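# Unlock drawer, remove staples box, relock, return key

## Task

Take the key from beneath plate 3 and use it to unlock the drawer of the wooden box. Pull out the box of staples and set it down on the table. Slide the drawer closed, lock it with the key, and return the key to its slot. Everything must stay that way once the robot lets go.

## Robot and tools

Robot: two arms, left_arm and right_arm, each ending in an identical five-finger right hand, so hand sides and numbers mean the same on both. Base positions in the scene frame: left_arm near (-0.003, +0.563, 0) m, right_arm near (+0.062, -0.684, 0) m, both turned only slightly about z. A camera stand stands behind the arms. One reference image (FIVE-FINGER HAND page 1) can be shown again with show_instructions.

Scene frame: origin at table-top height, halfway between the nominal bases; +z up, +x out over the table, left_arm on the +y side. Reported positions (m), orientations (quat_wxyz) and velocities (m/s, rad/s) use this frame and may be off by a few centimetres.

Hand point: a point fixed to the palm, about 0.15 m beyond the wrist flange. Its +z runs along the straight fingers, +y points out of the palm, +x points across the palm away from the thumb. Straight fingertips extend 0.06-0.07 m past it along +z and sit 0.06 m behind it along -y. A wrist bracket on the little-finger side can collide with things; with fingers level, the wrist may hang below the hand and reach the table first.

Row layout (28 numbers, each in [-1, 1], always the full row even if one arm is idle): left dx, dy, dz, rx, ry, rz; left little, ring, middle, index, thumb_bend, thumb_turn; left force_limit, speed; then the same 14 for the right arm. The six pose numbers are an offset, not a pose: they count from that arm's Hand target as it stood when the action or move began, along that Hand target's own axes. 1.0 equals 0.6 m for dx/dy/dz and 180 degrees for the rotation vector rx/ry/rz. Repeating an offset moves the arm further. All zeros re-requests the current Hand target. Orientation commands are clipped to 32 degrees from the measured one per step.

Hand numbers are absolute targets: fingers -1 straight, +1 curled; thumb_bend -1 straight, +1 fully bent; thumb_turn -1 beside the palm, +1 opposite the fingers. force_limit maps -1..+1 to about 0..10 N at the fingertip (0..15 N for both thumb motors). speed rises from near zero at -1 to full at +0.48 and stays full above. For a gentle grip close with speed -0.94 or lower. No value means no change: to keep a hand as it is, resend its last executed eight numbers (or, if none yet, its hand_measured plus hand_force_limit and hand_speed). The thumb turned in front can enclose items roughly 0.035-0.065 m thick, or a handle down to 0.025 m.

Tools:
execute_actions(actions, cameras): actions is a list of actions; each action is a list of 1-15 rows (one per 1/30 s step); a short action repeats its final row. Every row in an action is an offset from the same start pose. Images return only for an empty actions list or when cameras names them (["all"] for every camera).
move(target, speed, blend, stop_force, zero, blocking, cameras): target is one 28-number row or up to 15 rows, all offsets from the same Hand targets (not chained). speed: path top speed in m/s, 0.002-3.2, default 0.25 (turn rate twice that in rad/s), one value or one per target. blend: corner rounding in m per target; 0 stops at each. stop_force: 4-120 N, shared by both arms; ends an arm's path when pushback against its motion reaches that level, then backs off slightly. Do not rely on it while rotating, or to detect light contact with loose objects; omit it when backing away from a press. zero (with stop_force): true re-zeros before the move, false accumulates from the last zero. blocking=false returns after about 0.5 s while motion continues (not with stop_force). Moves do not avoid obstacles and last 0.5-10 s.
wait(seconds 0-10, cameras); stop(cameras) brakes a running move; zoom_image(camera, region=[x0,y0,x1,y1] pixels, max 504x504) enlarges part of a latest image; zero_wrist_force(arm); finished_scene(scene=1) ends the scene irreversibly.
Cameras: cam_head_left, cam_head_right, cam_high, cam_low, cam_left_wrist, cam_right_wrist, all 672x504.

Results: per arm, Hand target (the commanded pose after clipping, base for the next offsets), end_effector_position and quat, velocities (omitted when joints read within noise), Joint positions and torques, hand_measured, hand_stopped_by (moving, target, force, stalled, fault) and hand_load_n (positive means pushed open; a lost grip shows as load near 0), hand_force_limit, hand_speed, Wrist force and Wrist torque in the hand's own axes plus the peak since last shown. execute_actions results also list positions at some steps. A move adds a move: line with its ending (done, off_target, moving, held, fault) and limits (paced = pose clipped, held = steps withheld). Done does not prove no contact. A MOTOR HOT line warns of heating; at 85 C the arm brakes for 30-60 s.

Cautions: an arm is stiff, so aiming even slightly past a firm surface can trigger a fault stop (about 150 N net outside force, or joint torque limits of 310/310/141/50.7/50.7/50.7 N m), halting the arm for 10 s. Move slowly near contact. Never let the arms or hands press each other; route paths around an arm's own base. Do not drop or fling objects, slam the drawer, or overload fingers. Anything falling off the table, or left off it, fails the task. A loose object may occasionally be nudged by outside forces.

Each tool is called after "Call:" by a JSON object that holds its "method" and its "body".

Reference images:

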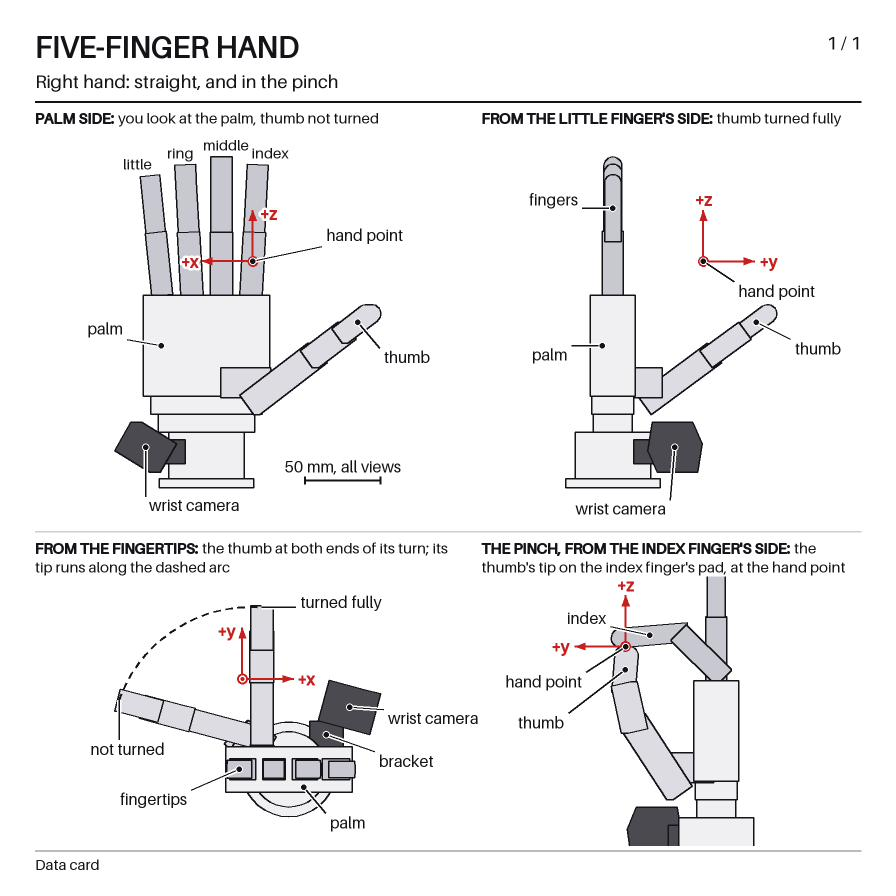

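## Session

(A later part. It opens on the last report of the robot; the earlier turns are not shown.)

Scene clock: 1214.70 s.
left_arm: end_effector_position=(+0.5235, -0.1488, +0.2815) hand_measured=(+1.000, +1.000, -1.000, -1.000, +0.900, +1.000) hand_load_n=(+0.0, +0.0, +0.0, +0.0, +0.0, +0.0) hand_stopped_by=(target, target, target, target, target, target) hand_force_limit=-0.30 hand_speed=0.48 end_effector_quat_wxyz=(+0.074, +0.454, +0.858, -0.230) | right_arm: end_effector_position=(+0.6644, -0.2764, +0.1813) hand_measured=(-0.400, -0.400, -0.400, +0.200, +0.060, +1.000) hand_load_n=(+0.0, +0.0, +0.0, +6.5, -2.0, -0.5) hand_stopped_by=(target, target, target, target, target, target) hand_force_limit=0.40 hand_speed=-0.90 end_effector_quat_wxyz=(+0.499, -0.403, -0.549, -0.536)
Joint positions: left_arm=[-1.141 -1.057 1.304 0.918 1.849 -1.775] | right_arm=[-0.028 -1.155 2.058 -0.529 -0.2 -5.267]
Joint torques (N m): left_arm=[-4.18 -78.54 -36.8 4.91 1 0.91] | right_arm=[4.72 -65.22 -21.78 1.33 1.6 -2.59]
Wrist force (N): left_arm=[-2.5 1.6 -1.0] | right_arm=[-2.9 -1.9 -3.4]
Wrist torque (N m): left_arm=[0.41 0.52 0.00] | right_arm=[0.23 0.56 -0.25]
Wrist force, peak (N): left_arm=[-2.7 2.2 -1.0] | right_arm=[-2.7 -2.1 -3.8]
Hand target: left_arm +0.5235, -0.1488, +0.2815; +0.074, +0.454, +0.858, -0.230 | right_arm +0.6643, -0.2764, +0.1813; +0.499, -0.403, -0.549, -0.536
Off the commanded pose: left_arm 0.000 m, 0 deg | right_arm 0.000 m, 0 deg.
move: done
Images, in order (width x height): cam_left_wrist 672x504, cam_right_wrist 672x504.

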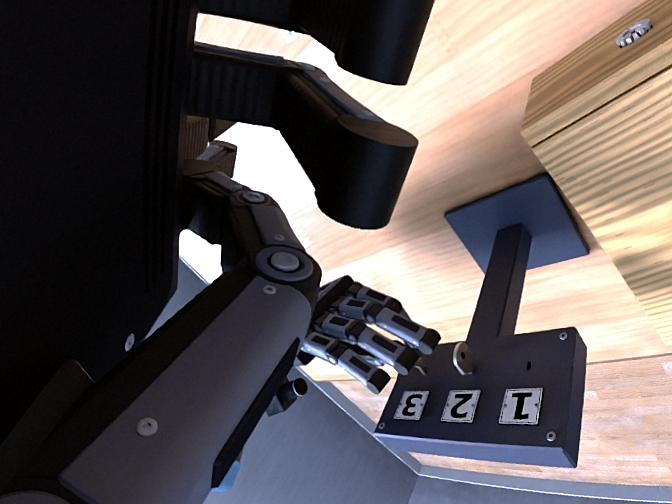

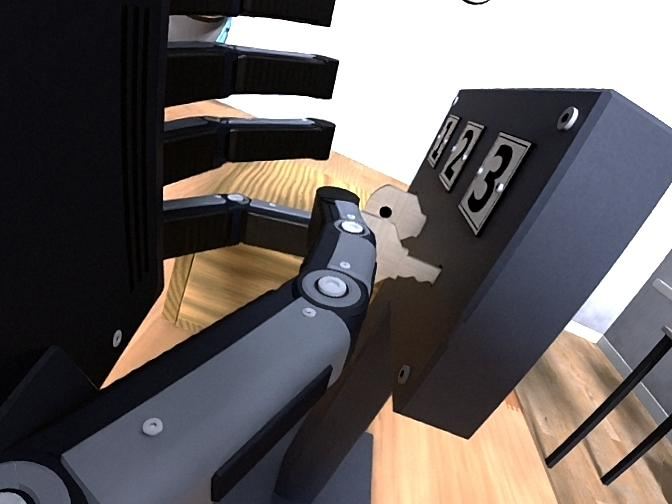

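Call:
{"method": "move", "body": {"target": [0,0,0,0,0,0,1,1,-1,-1,0.9,1,-0.3,0.48, -0.00089,0.00489,-0.00058,0,0,0,-0.4,-0.4,-0.4,0.202,0.06,1,0.4,-0.9], "speed": 0.01, "stop_force": 4, "cameras": ["cam_left_wrist","cam_right_wrist"]}}

Call:
{"method": "zoom_image", "body": {"camera": "cam_left_wrist", "region": [404, 350, 434, 380]}}

Call:
{"method": "zoom_image", "body": {"camera": "cam_right_wrist", "region": [370, 190, 460, 275]}}

Scene clock: 1221.87 s.
left_arm: end_effector_position=(+0.5235, -0.1488, +0.2815) hand_measured=(+1.000, +1.000, -1.000, -1.000, +0.900, +1.000) hand_load_n=(+0.0, +0.0, +0.0, +0.0, +0.0, +0.0) hand_stopped_by=(target, target, target, target, target, target) hand_force_limit=-0.30 hand_speed=0.48 end_effector_quat_wxyz=(+0.074, +0.454, +0.858, -0.230) | right_arm: end_effector_position=(+0.6667, -0.2764, +0.1813) hand_measured=(-0.400, -0.400, -0.400, +0.200, +0.060, +1.000) hand_load_n=(+0.0, +0.0, +0.0, +6.5, -2.0, -0.5) hand_stopped_by=(target, target, target, target, target, target) hand_force_limit=0.40 hand_speed=-0.90 end_effector_quat_wxyz=(+0.499, -0.403, -0.549, -0.536)
Joint positions: left_arm=[-1.141 -1.057 1.304 0.918 1.849 -1.775] | right_arm=[-0.028 -1.152 2.053 -0.526 -0.2 -5.268]
Joint torques (N m): left_arm=[-3.35 -77.66 -36.56 4.78 0.84 1.02] | right_arm=[-8.66 -82.97 -11.67 -0.5 -0.25 1.69]
Wrist force (N): left_arm=[-2.6 1.8 -1.0] | right_arm=[-2.9 -1.7 -4.5]
Wrist torque (N m): left_arm=[0.45 0.53 0.02] | right_arm=[0.23 0.58 -0.26]
Wrist force, peak (N): left_arm=[-3.0 1.7 -0.9] | right_arm=[-2.4 -6.0 -4.1]
Hand target: left_arm +0.5235, -0.1488, +0.2815; +0.074, +0.454, +0.858, -0.230 | right_arm +0.6667, -0.2764, +0.1813; +0.499, -0.403, -0.549, -0.536 (not the last commanded pose)
Off the commanded pose: left_arm 0.000 m, 0 deg | right_arm 0.001 m, 0 deg.
move: contact (right_arm)
Images, in order (width x height): cam_left_wrist 672x504, cam_right_wrist 672x504.

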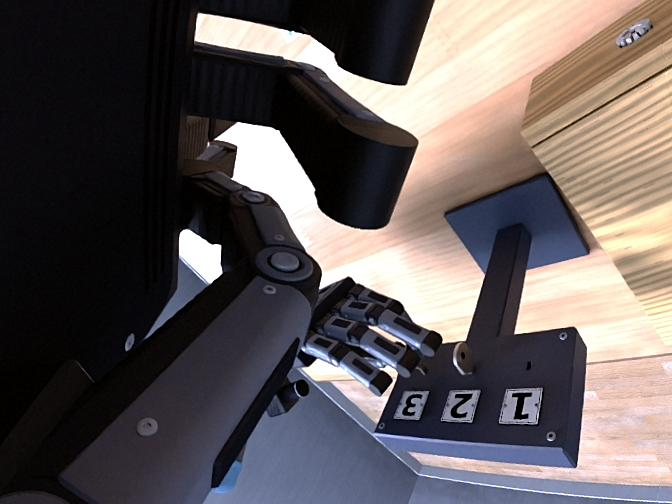

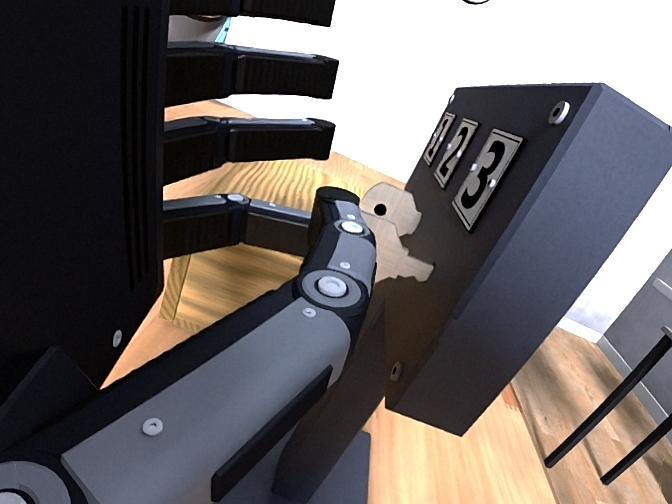

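Scaled by 16.800 from the camera's 672x504 image, which has a finer 960x720 frame.

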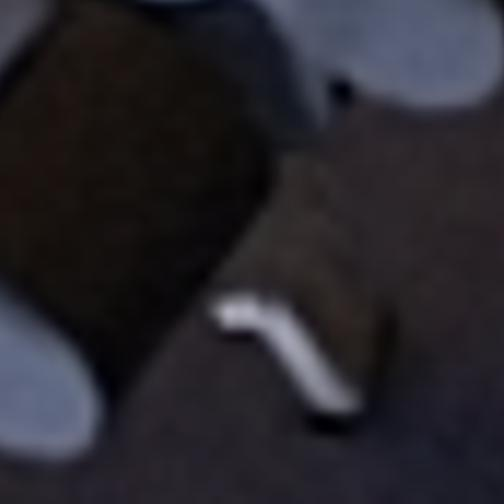

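Scaled by 5.600 from the camera's 672x504 image, which has a finer 960x720 frame.

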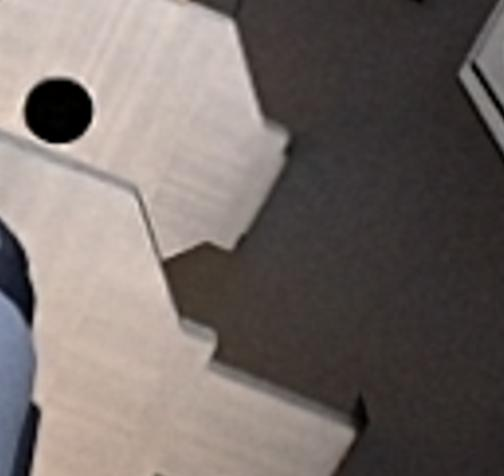

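Call:
{"method": "zoom_image", "body": {"camera": "cam_right_wrist", "region": [395, 240, 450, 290]}}

Call:
{"method": "zoom_image", "body": {"camera": "cam_left_wrist", "region": [414, 362, 430, 378]}}

Scaled by 9.164 from the camera's 672x504 image, which has a finer 960x720 frame.

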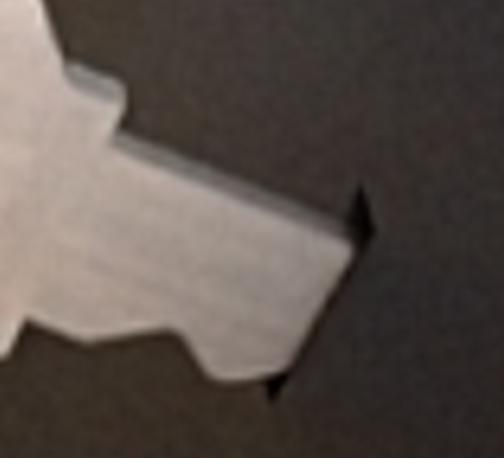

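Scaled by 31.500 from the camera's 672x504 image, which has a finer 960x720 frame.

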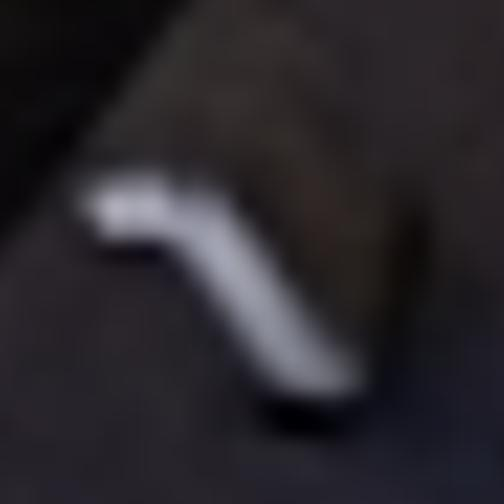

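Call:
{"method": "move", "body": {"target": [0,0,0,0,0,0,1,1,-1,-1,0.9,1,-0.3,0.48, -0.00005,0.00005,0.0005,-0.0067,0,0,-0.4,-0.4,-0.4,0.202,0.06,1,0.4,-0.9], "speed": 0.01}}

Call:
{"method": "move", "body": {"target": [0,0,0,0,0,0,1,1,-1,-1,0.9,1,-0.3,0.48, -0.0006,0.00326,-0.00039,0,0,0,-0.4,-0.4,-0.4,0.202,0.06,1,0.4,-0.9], "speed": 0.01, "stop_force": 5, "cameras": ["cam_left_wrist","cam_right_wrist"]}}

Call:
{"method": "zoom_image", "body": {"camera": "cam_left_wrist", "region": [414, 362, 430, 378]}}

Call:
{"method": "zoom_image", "body": {"camera": "cam_right_wrist", "region": [395, 240, 450, 290]}}

Scene clock: 1224.57 s.
left_arm: end_effector_position=(+0.5235, -0.1488, +0.2815) hand_measured=(+1.000, +1.000, -1.000, -1.000, +0.900, +1.000) hand_load_n=(+0.0, +0.0, +0.0, +0.0, +0.0, +0.0) hand_stopped_by=(target, target, target, target, target, target) hand_force_limit=-0.30 hand_speed=0.48 end_effector_quat_wxyz=(+0.074, +0.454, +0.858, -0.230) | right_arm: end_effector_position=(+0.6667, -0.2761, +0.1813) hand_measured=(-0.400, -0.400, -0.400, +0.200, +0.060, +1.000) hand_load_n=(+0.0, +0.0, +0.0, +6.0, -2.0, -0.5) hand_stopped_by=(target, target, target, target, target, target) hand_force_limit=0.40 hand_speed=-0.90 end_effector_quat_wxyz=(+0.495, -0.409, -0.543, -0.542)
Joint positions: left_arm=[-1.141 -1.057 1.304 0.918 1.849 -1.775] | right_arm=[-0.026 -1.145 2.052 -0.468 -0.181 -5.331]
Joint torques (N m): left_arm=[-2.82 -79.73 -35.87 4.79 0.91 0.77] | right_arm=[7.93 -53.54 -38.57 0.33 -1.02 1.36]
Wrist force (N): left_arm=[-2.5 1.6 -1.0] | right_arm=[-3.3 -3.5 -6.1]
Wrist torque (N m): left_arm=[0.42 0.51 0.01] | right_arm=[0.14 0.55 -0.27]
Wrist force, peak (N): left_arm=[-2.9 2.0 -1.0] | right_arm=[-3.4 -3.8 -6.3]
Hand target: left_arm +0.5235, -0.1488, +0.2815; +0.074, +0.454, +0.858, -0.230 | right_arm +0.6667, -0.2761, +0.1813; +0.495, -0.409, -0.543, -0.542
Off the commanded pose: left_arm 0.000 m, 0 deg | right_arm 0.000 m, 0 deg.
move: done

Scene clock: 1225.70 s.
left_arm: end_effector_position=(+0.5235, -0.1488, +0.2815) hand_measured=(+1.000, +1.000, -1.000, -1.000, +0.900, +1.000) hand_load_n=(+0.0, +0.0, +0.0, +0.0, +0.0, +0.0) hand_stopped_by=(target, target, target, target, target, target) hand_force_limit=-0.30 hand_speed=0.48 end_effector_quat_wxyz=(+0.074, +0.454, +0.858, -0.230) | right_arm: end_effector_position=(+0.6670, -0.2761, +0.1813) hand_measured=(-0.400, -0.400, -0.400, +0.200, +0.062, +1.000) hand_load_n=(+0.0, +0.0, +0.0, +6.5, -4.0, -0.5) hand_stopped_by=(target, target, target, target, target, target) hand_force_limit=0.40 hand_speed=-0.90 end_effector_quat_wxyz=(+0.495, -0.409, -0.543, -0.542)
Joint positions: left_arm=[-1.141 -1.057 1.304 0.918 1.849 -1.775] | right_arm=[-0.026 -1.144 2.051 -0.468 -0.181 -5.331]
Joint torques (N m): left_arm=[-3.31 -78.54 -36.17 4.94 0.91 0.74] | right_arm=[-2.1 -82.49 -12.88 -0.78 0.49 -2.71]
Wrist force (N): left_arm=[-2.7 1.6 -0.9] | right_arm=[-2.6 -5.4 -5.8]
Wrist torque (N m): left_arm=[0.42 0.55 -0.01] | right_arm=[0.12 0.57 -0.29]
Wrist force, peak (N): left_arm=[-3.1 1.7 -0.9] | right_arm=[-2.4 -9.1 -5.6]
Hand target: left_arm +0.5235, -0.1488, +0.2815; +0.074, +0.454, +0.858, -0.230 | right_arm +0.6670, -0.2761, +0.1813; +0.495, -0.409, -0.543, -0.542 (not the last commanded pose)
Off the commanded pose: left_arm 0.000 m, 0 deg | right_arm 0.002 m, 0 deg.
move: contact (right_arm)
Images, in order (width x height): cam_left_wrist 672x504, cam_right_wrist 672x504.

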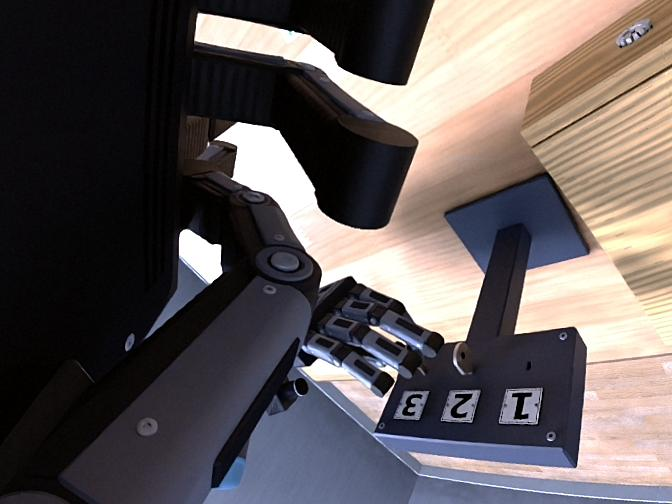

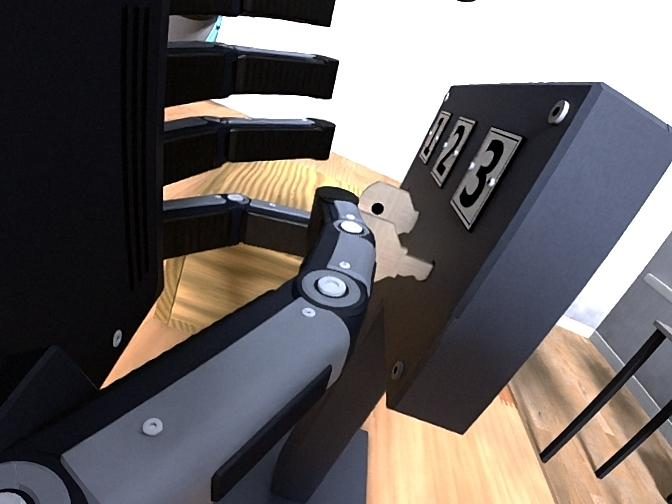

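Scaled by 31.500 from the camera's 672x504 image, which has a finer 960x720 frame.

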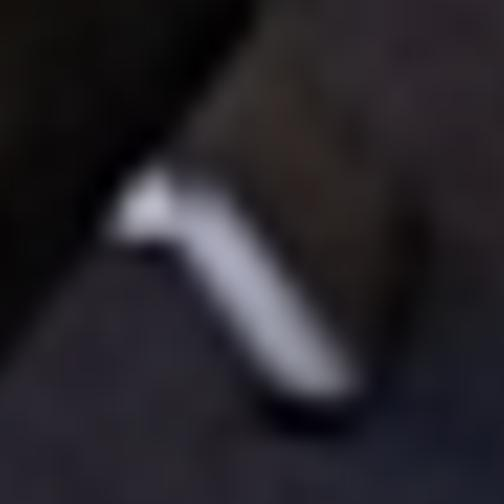

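Scaled by 9.164 from the camera's 672x504 image, which has a finer 960x720 frame.

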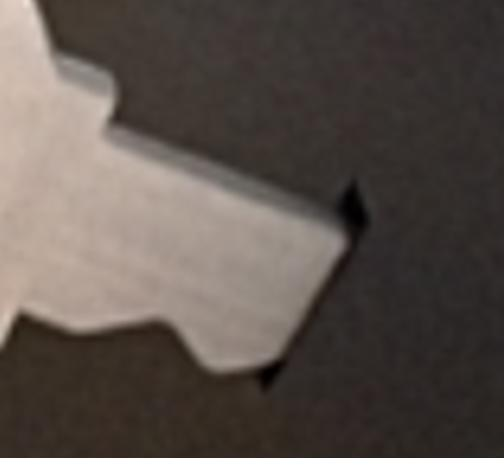

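Call:
{"method": "move", "body": {"target": [0,0,0,0,0,0,1,1,-1,-1,0.9,1,-0.3,0.48, 0.0002,-0.0009,-0.0007,0,0,0,-0.4,-0.4,-0.4,0.202,0.06,1,0.4,-0.9], "speed": 0.01}}

Scene clock: 1226.63 s.
left_arm: end_effector_position=(+0.5235, -0.1488, +0.2815) hand_measured=(+1.000, +1.000, -1.000, -1.000, +0.900, +1.000) hand_load_n=(+0.0, +0.0, +0.0, +0.0, +0.0, +0.0) hand_stopped_by=(target, target, target, target, target, target) hand_force_limit=-0.30 hand_speed=0.48 end_effector_quat_wxyz=(+0.074, +0.454, +0.858, -0.230) | right_arm: end_effector_position=(+0.6665, -0.2766, +0.1813) hand_measured=(-0.400, -0.400, -0.400, +0.200, +0.060, +1.000) hand_load_n=(+0.0, +0.0, +0.0, +6.0, -1.5, -0.5) hand_stopped_by=(target, target, target, target, target, target) hand_force_limit=0.40 hand_speed=-0.90 end_effector_quat_wxyz=(+0.495, -0.409, -0.543, -0.542)
Joint positions: left_arm=[-1.141 -1.057 1.304 0.918 1.849 -1.775] | right_arm=[-0.027 -1.146 2.053 -0.47 -0.182 -5.329]
Joint torques (N m): left_arm=[-4.15 -78.89 -35.21 4.81 0.79 0.66] | right_arm=[-8.37 -81.2 -10.06 0.26 -2.97 2.59]
Wrist force (N): left_arm=[-2.6 1.5 -1.0] | right_arm=[-2.6 1.0 -5.0]
Wrist torque (N m): left_arm=[0.40 0.52 0.00] | right_arm=[0.17 0.56 -0.42]
Wrist force, peak (N): left_arm=[-2.9 1.6 -1.0] | right_arm=[-2.5 -5.4 -6.2]
Hand target: left_arm +0.5235, -0.1488, +0.2815; +0.074, +0.454, +0.858, -0.230 | right_arm +0.6665, -0.2766, +0.1813; +0.495, -0.409, -0.543, -0.542
Off the commanded pose: left_arm 0.000 m, 0 deg | right_arm 0.000 m, 0 deg.
move: done

Call:
{"method": "move", "body": {"target": [0,0,0,0,0,0,1,1,-1,-1,0.9,1,-0.3,0.48, 0.00006,-0.00007,-0.00066,0,0,0,-0.4,-0.4,-0.4,0.202,0.06,1,0.4,-0.9], "speed": 0.01, "cameras": ["cam_left_wrist","cam_right_wrist"]}}

Call:
{"method": "zoom_image", "body": {"camera": "cam_left_wrist", "region": [414, 362, 430, 378]}}

Call:
{"method": "zoom_image", "body": {"camera": "cam_right_wrist", "region": [395, 240, 450, 290]}}

Scene clock: 1227.67 s.
left_arm: end_effector_position=(+0.5235, -0.1488, +0.2815) hand_measured=(+1.000, +1.000, -1.000, -1.000, +0.900, +1.000) hand_load_n=(+0.0, +0.0, +0.5, +0.0, +0.0, +0.0) hand_stopped_by=(target, target, target, target, target, target) hand_force_limit=-0.30 hand_speed=0.48 end_effector_quat_wxyz=(+0.074, +0.454, +0.858, -0.230) | right_arm: end_effector_position=(+0.6665, -0.2770, +0.1813) hand_measured=(-0.400, -0.400, -0.400, +0.200, +0.060, +1.000) hand_load_n=(+0.0, +0.0, +0.0, +6.0, -1.5, -1.0) hand_stopped_by=(target, target, target, target, target, target) hand_force_limit=0.40 hand_speed=-0.90 end_effector_quat_wxyz=(+0.495, -0.409, -0.543, -0.542)
Joint positions: left_arm=[-1.141 -1.057 1.304 0.918 1.849 -1.775] | right_arm=[-0.028 -1.146 2.053 -0.472 -0.182 -5.327]
Joint torques (N m): left_arm=[-3.77 -78.5 -35.3 5.16 0.7 0.67] | right_arm=[-8.01 -81.64 -10.64 0.44 -2.75 2.14]
Wrist force (N): left_arm=[-2.2 1.6 -1.3] | right_arm=[-2.6 0.2 -4.1]
Wrist torque (N m): left_arm=[0.44 0.48 0.03] | right_arm=[0.13 0.53 -0.42]
Wrist force, peak (N): left_arm=[-2.8 2.0 -1.1] | right_arm=[-2.9 1.2 -5.1]
Hand target: left_arm +0.5235, -0.1488, +0.2815; +0.074, +0.454, +0.858, -0.230 | right_arm +0.6665, -0.2770, +0.1813; +0.495, -0.409, -0.543, -0.542
Off the commanded pose: left_arm 0.000 m, 0 deg | right_arm 0.000 m, 0 deg.
move: done
Images, in order (width x height): cam_left_wrist 672x504, cam_right_wrist 672x504.

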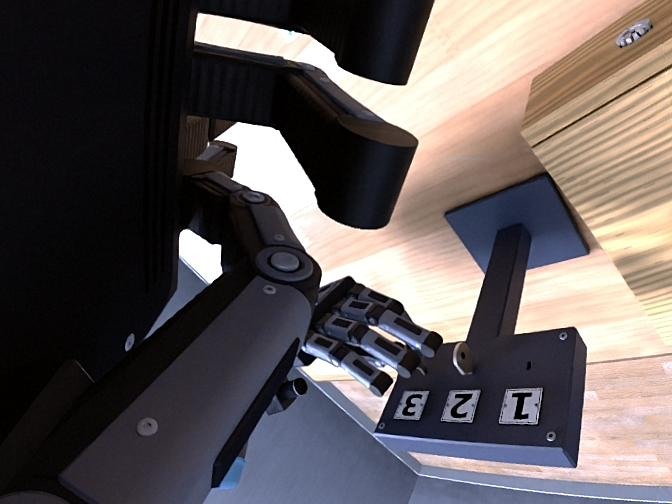

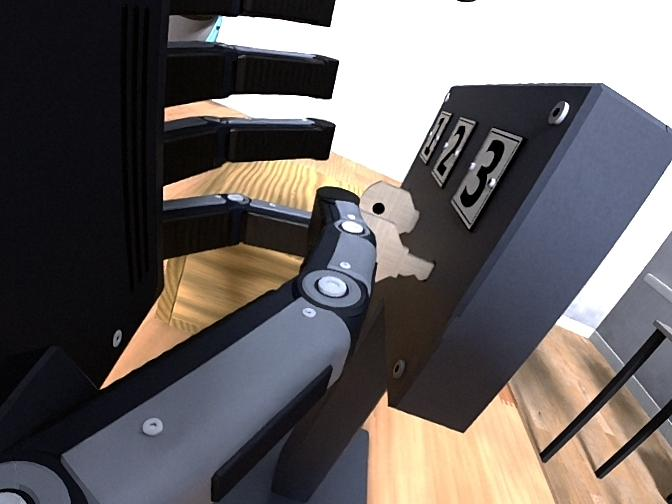

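Scaled by 31.500 from the camera's 672x504 image, which has a finer 960x720 frame.

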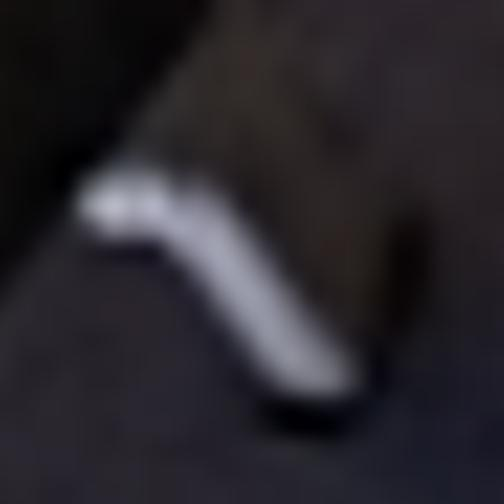

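Scaled by 9.164 from the camera's 672x504 image, which has a finer 960x720 frame.

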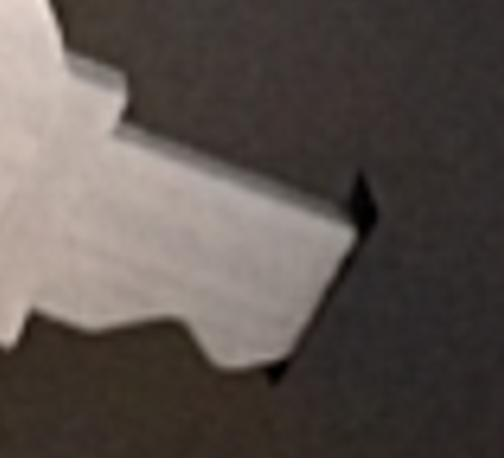

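Call:
{"method": "move", "body": {"target": [0,0,0,0,0,0,1,1,-1,-1,0.9,1,-0.3,0.48, 0.00074,0.00014,0.00005,0,0,0,-0.4,-0.4,-0.4,0.202,0.06,1,0.4,-0.9], "speed": 0.01}}

Call:
{"method": "move", "body": {"target": [0,0,0,0,0,0,1,1,-1,-1,0.9,1,-0.3,0.48, -0.0006,0.00326,-0.00039,0,0,0,-0.4,-0.4,-0.4,0.202,0.06,1,0.4,-0.9], "speed": 0.01, "stop_force": 4, "cameras": ["cam_left_wrist","cam_right_wrist"]}}

Call:
{"method": "zoom_image", "body": {"camera": "cam_left_wrist", "region": [414, 362, 430, 378]}}

Call:
{"method": "zoom_image", "body": {"camera": "cam_right_wrist", "region": [395, 240, 450, 290]}}

Scene clock: 1229.43 s.
left_arm: end_effector_position=(+0.5235, -0.1488, +0.2815) hand_measured=(+1.000, +1.000, -1.000, -1.000, +0.900, +1.000) hand_load_n=(+0.0, +0.0, +0.0, +0.0, +0.0, +0.0) hand_stopped_by=(target, target, target, target, target, target) hand_force_limit=-0.30 hand_speed=0.48 end_effector_quat_wxyz=(+0.074, +0.454, +0.858, -0.230) | right_arm: end_effector_position=(+0.6664, -0.2770, +0.1817) hand_measured=(-0.400, -0.400, -0.400, +0.200, +0.060, +1.000) hand_load_n=(+0.0, +0.0, +0.0, +6.0, -1.0, -0.5) hand_stopped_by=(target, target, target, target, target, target) hand_force_limit=0.40 hand_speed=-0.90 end_effector_quat_wxyz=(+0.495, -0.409, -0.543, -0.542)
Joint positions: left_arm=[-1.141 -1.057 1.304 0.918 1.849 -1.775] | right_arm=[-0.028 -1.147 2.053 -0.471 -0.182 -5.327]
Joint torques (N m): left_arm=[-2.21 -77.46 -35.25 4.99 0.95 0.74] | right_arm=[-3.86 -82.3 -36.33 4.16 -0.69 1.75]
Wrist force (N): left_arm=[-2.8 1.5 -1.2] | right_arm=[-3.6 1.0 -4.5]
Wrist torque (N m): left_arm=[0.42 0.58 -0.01] | right_arm=[0.14 0.59 -0.43]
Wrist force, peak (N): left_arm=[-2.9 1.9 -1.1] | right_arm=[-3.6 1.0 -4.5]
Hand target: left_arm +0.5235, -0.1488, +0.2815; +0.074, +0.454, +0.858, -0.230 | right_arm +0.6665, -0.2770, +0.1818; +0.495, -0.409, -0.543, -0.542
Off the commanded pose: left_arm 0.000 m, 0 deg | right_arm 0.000 m, 0 deg.
move: done

Scene clock: 1230.53 s.
left_arm: end_effector_position=(+0.5235, -0.1488, +0.2815) hand_measured=(+1.000, +1.000, -1.000, -1.000, +0.900, +1.000) hand_load_n=(+0.0, +0.0, +0.0, +0.0, +0.0, +0.0) hand_stopped_by=(target, target, target, target, target, target) hand_force_limit=-0.30 hand_speed=0.48 end_effector_quat_wxyz=(+0.074, +0.454, +0.858, -0.230) | right_arm: end_effector_position=(+0.6668, -0.2770, +0.1818) hand_measured=(-0.400, -0.400, -0.400, +0.200, +0.060, +1.000) hand_load_n=(+0.0, +0.0, +0.0, +6.0, -1.0, -0.5) hand_stopped_by=(target, target, target, target, target, target) hand_force_limit=0.40 hand_speed=-0.90 end_effector_quat_wxyz=(+0.495, -0.409, -0.543, -0.542)
Joint positions: left_arm=[-1.141 -1.057 1.304 0.918 1.849 -1.775] | right_arm=[-0.028 -1.146 2.052 -0.471 -0.182 -5.327]
Joint torques (N m): left_arm=[-1.88 -79.06 -34.75 4.76 0.61 0.63] | right_arm=[-4.81 -78.15 -9.51 0.15 -0.72 0.61]
Wrist force (N): left_arm=[-2.5 1.6 -0.7] | right_arm=[-2.9 0.7 -4.1]
Wrist torque (N m): left_arm=[0.40 0.51 0.01] | right_arm=[0.11 0.51 -0.41]
Wrist force, peak (N): left_arm=[-2.8 1.8 -1.2] | right_arm=[-3.3 0.9 -4.5]
Hand target: left_arm +0.5235, -0.1488, +0.2815; +0.074, +0.454, +0.858, -0.230 | right_arm +0.6668, -0.2770, +0.1819; +0.495, -0.409, -0.543, -0.542 (not the last commanded pose)
Off the commanded pose: left_arm 0.000 m, 0 deg | right_arm 0.002 m, 0 deg.
move: contact (right_arm)
Images, in order (width x height): cam_left_wrist 672x504, cam_right_wrist 672x504.

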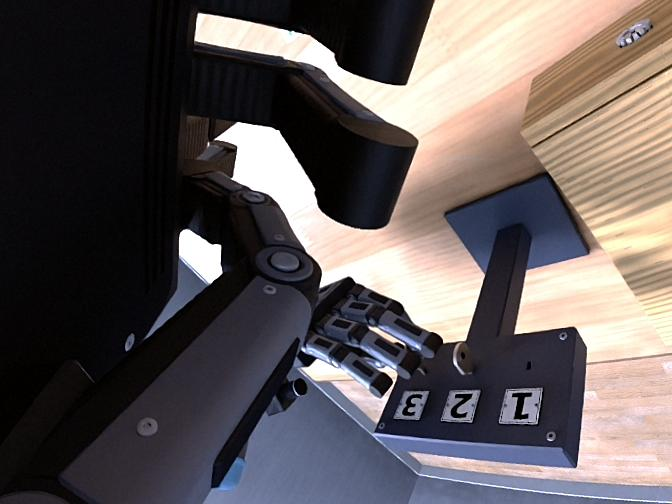

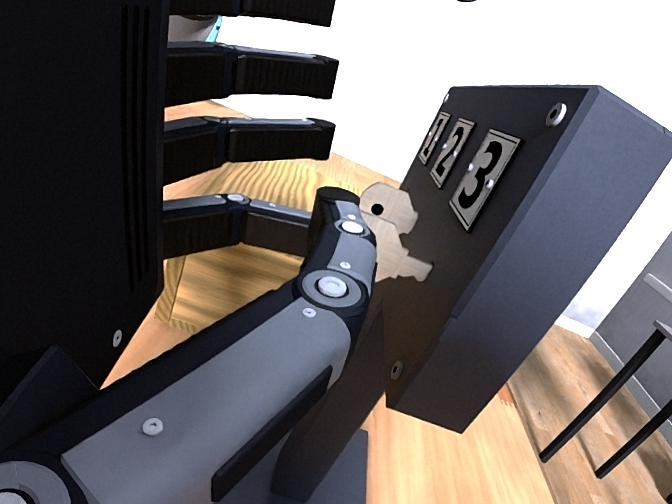

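Scaled by 31.500 from the camera's 672x504 image, which has a finer 960x720 frame.

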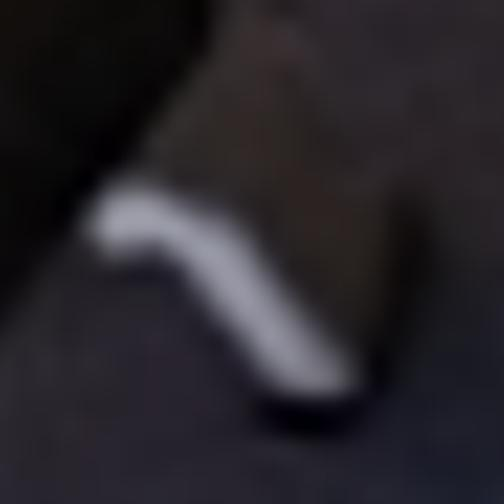

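Scaled by 9.164 from the camera's 672x504 image, which has a finer 960x720 frame.

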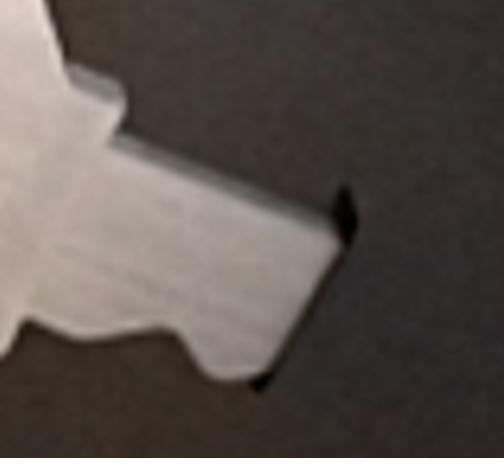

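Call:
{"method": "move", "body": {"target": [0,0,0,0,0,0,1,1,-1,-1,0.9,1,-0.3,0.48, -0.0006,0.00326,-0.00039,0,0,0,-0.4,-0.4,-0.4,0.202,0.06,1,0.4,-0.9], "speed": 0.01, "stop_force": 6, "cameras": ["cam_left_wrist","cam_right_wrist"]}}

Call:
{"method": "zoom_image", "body": {"camera": "cam_left_wrist", "region": [414, 362, 430, 378]}}

Call:
{"method": "zoom_image", "body": {"camera": "cam_right_wrist", "region": [395, 240, 450, 290]}}

Scene clock: 1233.23 s.
left_arm: end_effector_position=(+0.5235, -0.1488, +0.2815) hand_measured=(+1.000, +1.000, -1.000, -1.000, +0.900, +1.000) hand_load_n=(+0.0, +0.0, +0.0, +0.0, +0.0, +0.0) hand_stopped_by=(target, target, target, target, target, target) hand_force_limit=-0.30 hand_speed=0.48 end_effector_quat_wxyz=(+0.074, +0.454, +0.858, -0.230) | right_arm: end_effector_position=(+0.6678, -0.2771, +0.1819) hand_measured=(-0.400, -0.400, -0.400, +0.200, +0.060, +1.000) hand_load_n=(+0.0, +0.0, +0.0, +6.5, -2.0, -0.5) hand_stopped_by=(target, target, target, target, target, target) hand_force_limit=0.40 hand_speed=-0.90 end_effector_quat_wxyz=(+0.495, -0.409, -0.543, -0.542)
Joint positions: left_arm=[-1.141 -1.057 1.304 0.918 1.849 -1.775] | right_arm=[-0.028 -1.145 2.05 -0.47 -0.182 -5.327]
Joint torques (N m): left_arm=[-1.79 -77.83 -34.15 5.22 0.77 0.61] | right_arm=[-7.7 -83.1 -11.51 -0.4 -0.69 2.16]
Wrist force (N): left_arm=[-2.5 1.3 -0.8] | right_arm=[-1.9 -2.9 -4.1]
Wrist torque (N m): left_arm=[0.38 0.51 0.00] | right_arm=[0.14 0.54 -0.43]
Wrist force, peak (N): left_arm=[-3.2 1.6 -1.3] | right_arm=[-1.8 -6.5 -3.5]
Hand target: left_arm +0.5235, -0.1488, +0.2815; +0.074, +0.454, +0.858, -0.230 | right_arm +0.6678, -0.2771, +0.1819; +0.495, -0.409, -0.543, -0.542 (not the last commanded pose)
Off the commanded pose: left_arm 0.000 m, 0 deg | right_arm 0.001 m, 0 deg.
move: contact (right_arm)
Images, in order (width x height): cam_left_wrist 672x504, cam_right_wrist 672x504.

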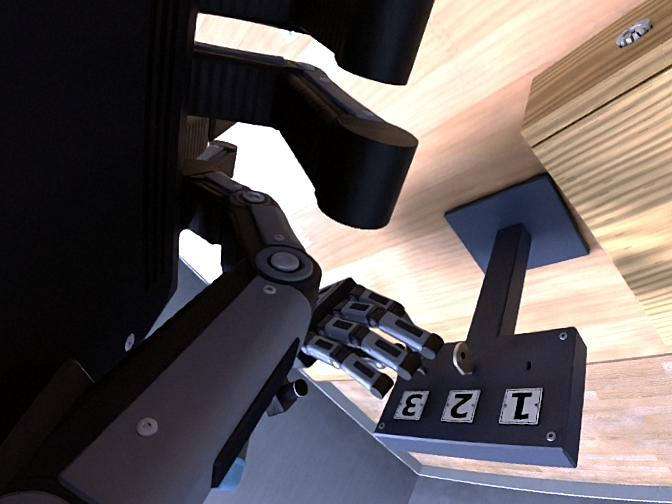

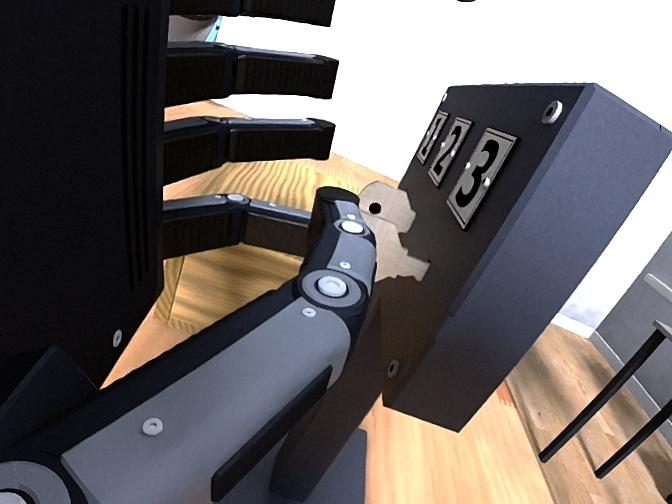

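Scaled by 31.500 from the camera's 672x504 image, which has a finer 960x720 frame.

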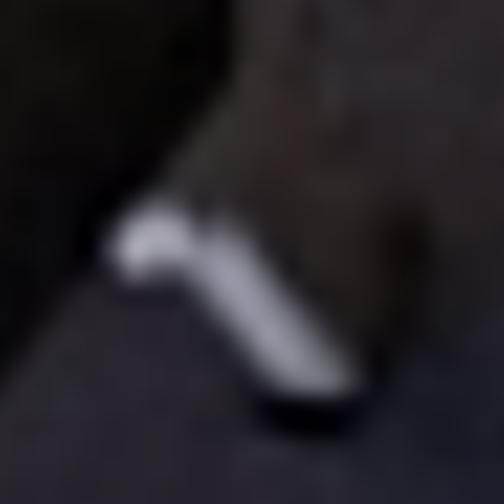

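Scaled by 9.164 from the camera's 672x504 image, which has a finer 960x720 frame.

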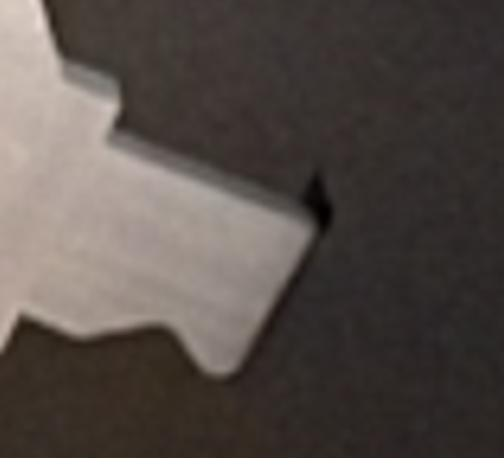

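Call:
{"method": "move", "body": {"target": [0,0,0,0,0,0,1,1,-1,-1,0.9,1,-0.3,0.48, 0.00082,0.00016,0.00006,0,0,0,-0.4,-0.4,-0.4,0.202,0.06,1,0.4,-0.9], "speed": 0.01, "cameras": ["cam_left_wrist","cam_right_wrist"]}}

Call:
{"method": "zoom_image", "body": {"camera": "cam_left_wrist", "region": [414, 362, 430, 378]}}

Call:
{"method": "zoom_image", "body": {"camera": "cam_right_wrist", "region": [395, 240, 450, 290]}}

Scene clock: 1234.37 s.
left_arm: end_effector_position=(+0.5235, -0.1488, +0.2815) hand_measured=(+1.000, +1.000, -1.000, -1.000, +0.900, +1.000) hand_load_n=(-0.5, +0.0, +0.0, +0.0, +0.0, +0.0) hand_stopped_by=(target, target, target, target, target, target) hand_force_limit=-0.30 hand_speed=0.48 end_effector_quat_wxyz=(+0.074, +0.454, +0.858, -0.230) | right_arm: end_effector_position=(+0.6677, -0.2771, +0.1823) hand_measured=(-0.400, -0.400, -0.400, +0.200, +0.060, +1.000) hand_load_n=(+0.0, +0.0, +0.5, +6.5, -1.5, -0.5) hand_stopped_by=(target, target, target, target, target, target) hand_force_limit=0.40 hand_speed=-0.90 end_effector_quat_wxyz=(+0.495, -0.409, -0.543, -0.542)
Joint positions: left_arm=[-1.141 -1.057 1.304 0.918 1.849 -1.775] | right_arm=[-0.028 -1.146 2.05 -0.469 -0.182 -5.327]
Joint torques (N m): left_arm=[-2.23 -77.13 -33.06 5.02 0.72 0.47] | right_arm=[-5.37 -81.56 -38.12 3.91 -1.56 2.42]
Wrist force (N): left_arm=[-2.6 1.5 -1.0] | right_arm=[-3.4 -1.4 -4.5]
Wrist torque (N m): left_arm=[0.41 0.54 0.00] | right_arm=[0.10 0.58 -0.44]
Wrist force, peak (N): left_arm=[-3.1 1.9 -1.0] | right_arm=[-3.4 -1.4 -4.5]
Hand target: left_arm +0.5235, -0.1488, +0.2815; +0.074, +0.454, +0.858, -0.230 | right_arm +0.6678, -0.2771, +0.1824; +0.495, -0.409, -0.543, -0.542
Off the commanded pose: left_arm 0.000 m, 0 deg | right_arm 0.000 m, 0 deg.
move: done
Images, in order (width x height): cam_left_wrist 672x504, cam_right_wrist 672x504.

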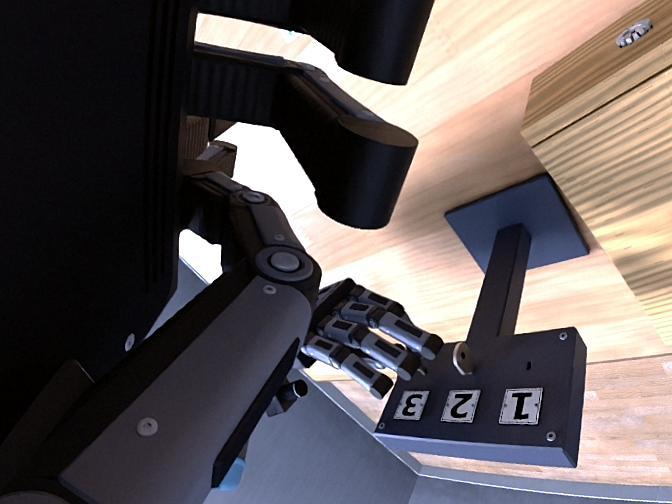

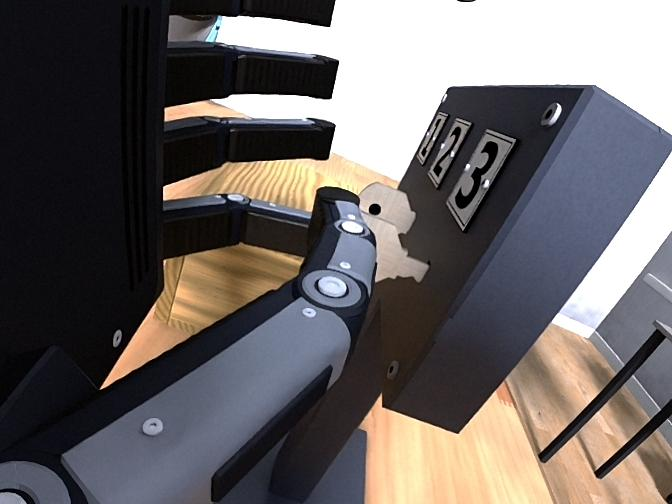

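Scaled by 31.500 from the camera's 672x504 image, which has a finer 960x720 frame.

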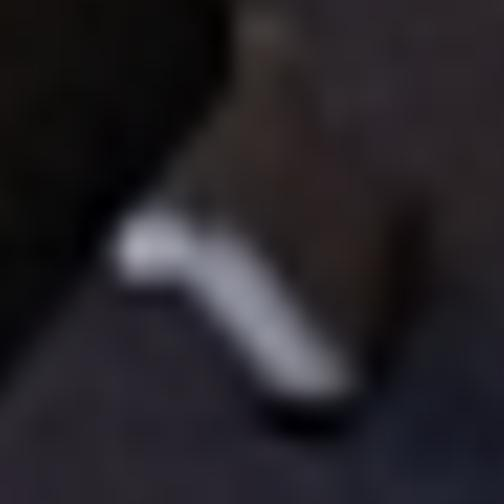

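Scaled by 9.164 from the camera's 672x504 image, which has a finer 960x720 frame.

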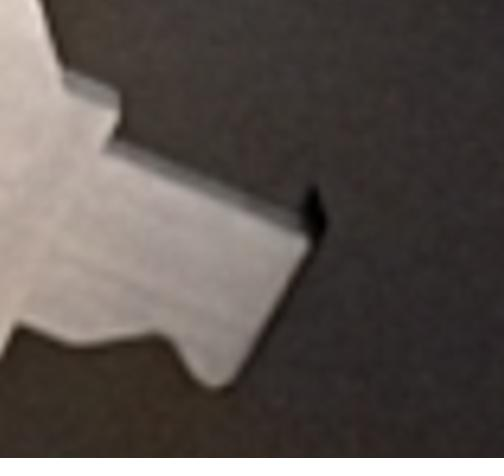

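Call:
{"method": "move", "body": {"target": [0,0,0,0,0,0,1,1,-1,-1,0.9,1,-0.3,0.48, 0.0000,0.00252,-0.00025,0,0,0,-0.4,-0.4,-0.4,0.202,0.06,1,0.4,-0.9], "speed": 0.01, "stop_force": 5, "cameras": ["cam_left_wrist","cam_right_wrist"]}}

Call:
{"method": "zoom_image", "body": {"camera": "cam_left_wrist", "region": [414, 362, 430, 378]}}

Call:
{"method": "zoom_image", "body": {"camera": "cam_right_wrist", "region": [395, 240, 450, 290]}}

Scene clock: 1235.97 s.
left_arm: end_effector_position=(+0.5235, -0.1488, +0.2815) hand_measured=(+1.000, +1.000, -1.000, -1.000, +0.900, +1.000) hand_load_n=(+0.0, +0.0, +0.0, +0.0, +0.0, +0.0) hand_stopped_by=(target, target, target, target, target, target) hand_force_limit=-0.30 hand_speed=0.48 end_effector_quat_wxyz=(+0.074, +0.454, +0.858, -0.230) | right_arm: end_effector_position=(+0.6693, -0.2771, +0.1827) hand_measured=(-0.400, -0.400, -0.400, +0.200, +0.060, +1.000) hand_load_n=(+0.0, +0.0, +0.0, +7.0, -2.5, -0.5) hand_stopped_by=(target, target, target, target, target, target) hand_force_limit=0.40 hand_speed=-0.90 end_effector_quat_wxyz=(+0.495, -0.409, -0.543, -0.542)
Joint positions: left_arm=[-1.141 -1.057 1.304 0.918 1.849 -1.775] | right_arm=[-0.028 -1.145 2.047 -0.467 -0.182 -5.327]
Joint torques (N m): left_arm=[-3.03 -78.43 -33.37 4.76 0.82 0.39] | right_arm=[7.44 -50.44 -31.95 2.48 2.24 -3.2]
Wrist force (N): left_arm=[-2.7 1.7 -0.5] | right_arm=[-2.3 -5.1 -4.1]
Wrist torque (N m): left_arm=[0.41 0.54 0.00] | right_arm=[0.16 0.55 -0.40]
Wrist force, peak (N): left_arm=[-2.8 2.0 -1.1] | right_arm=[-1.4 -7.3 -3.3]
Hand target: left_arm +0.5235, -0.1488, +0.2815; +0.074, +0.454, +0.858, -0.230 | right_arm +0.6693, -0.2771, +0.1827; +0.495, -0.409, -0.543, -0.542
Off the commanded pose: left_arm 0.000 m, 0 deg | right_arm 0.000 m, 0 deg.
move: done
Images, in order (width x height): cam_left_wrist 672x504, cam_right_wrist 672x504.

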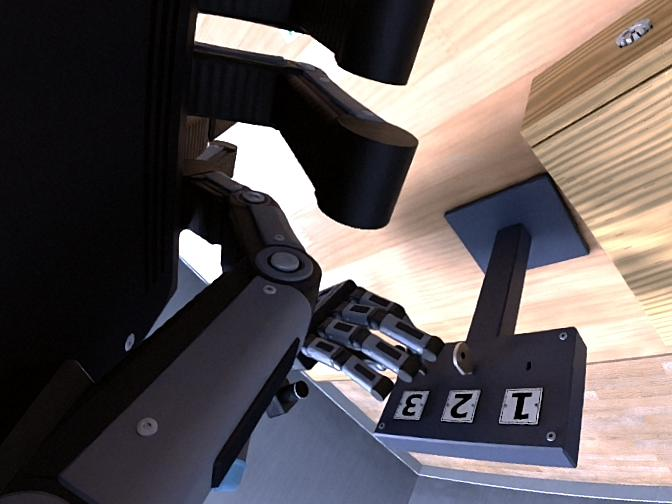

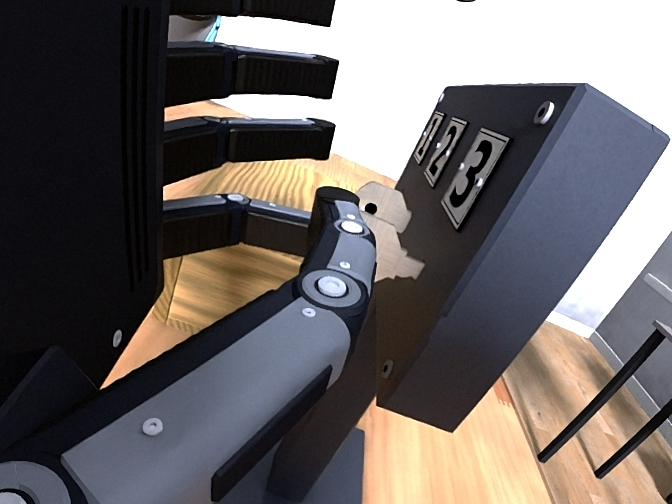

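Scaled by 31.500 from the camera's 672x504 image, which has a finer 960x720 frame.

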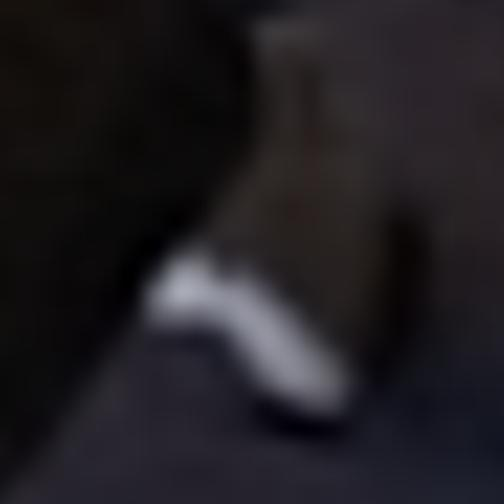

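Scaled by 9.164 from the camera's 672x504 image, which has a finer 960x720 frame.

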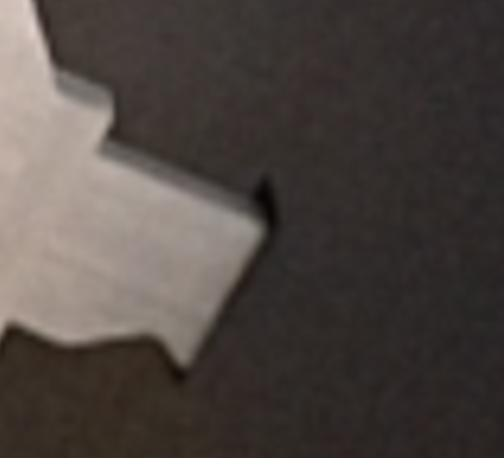

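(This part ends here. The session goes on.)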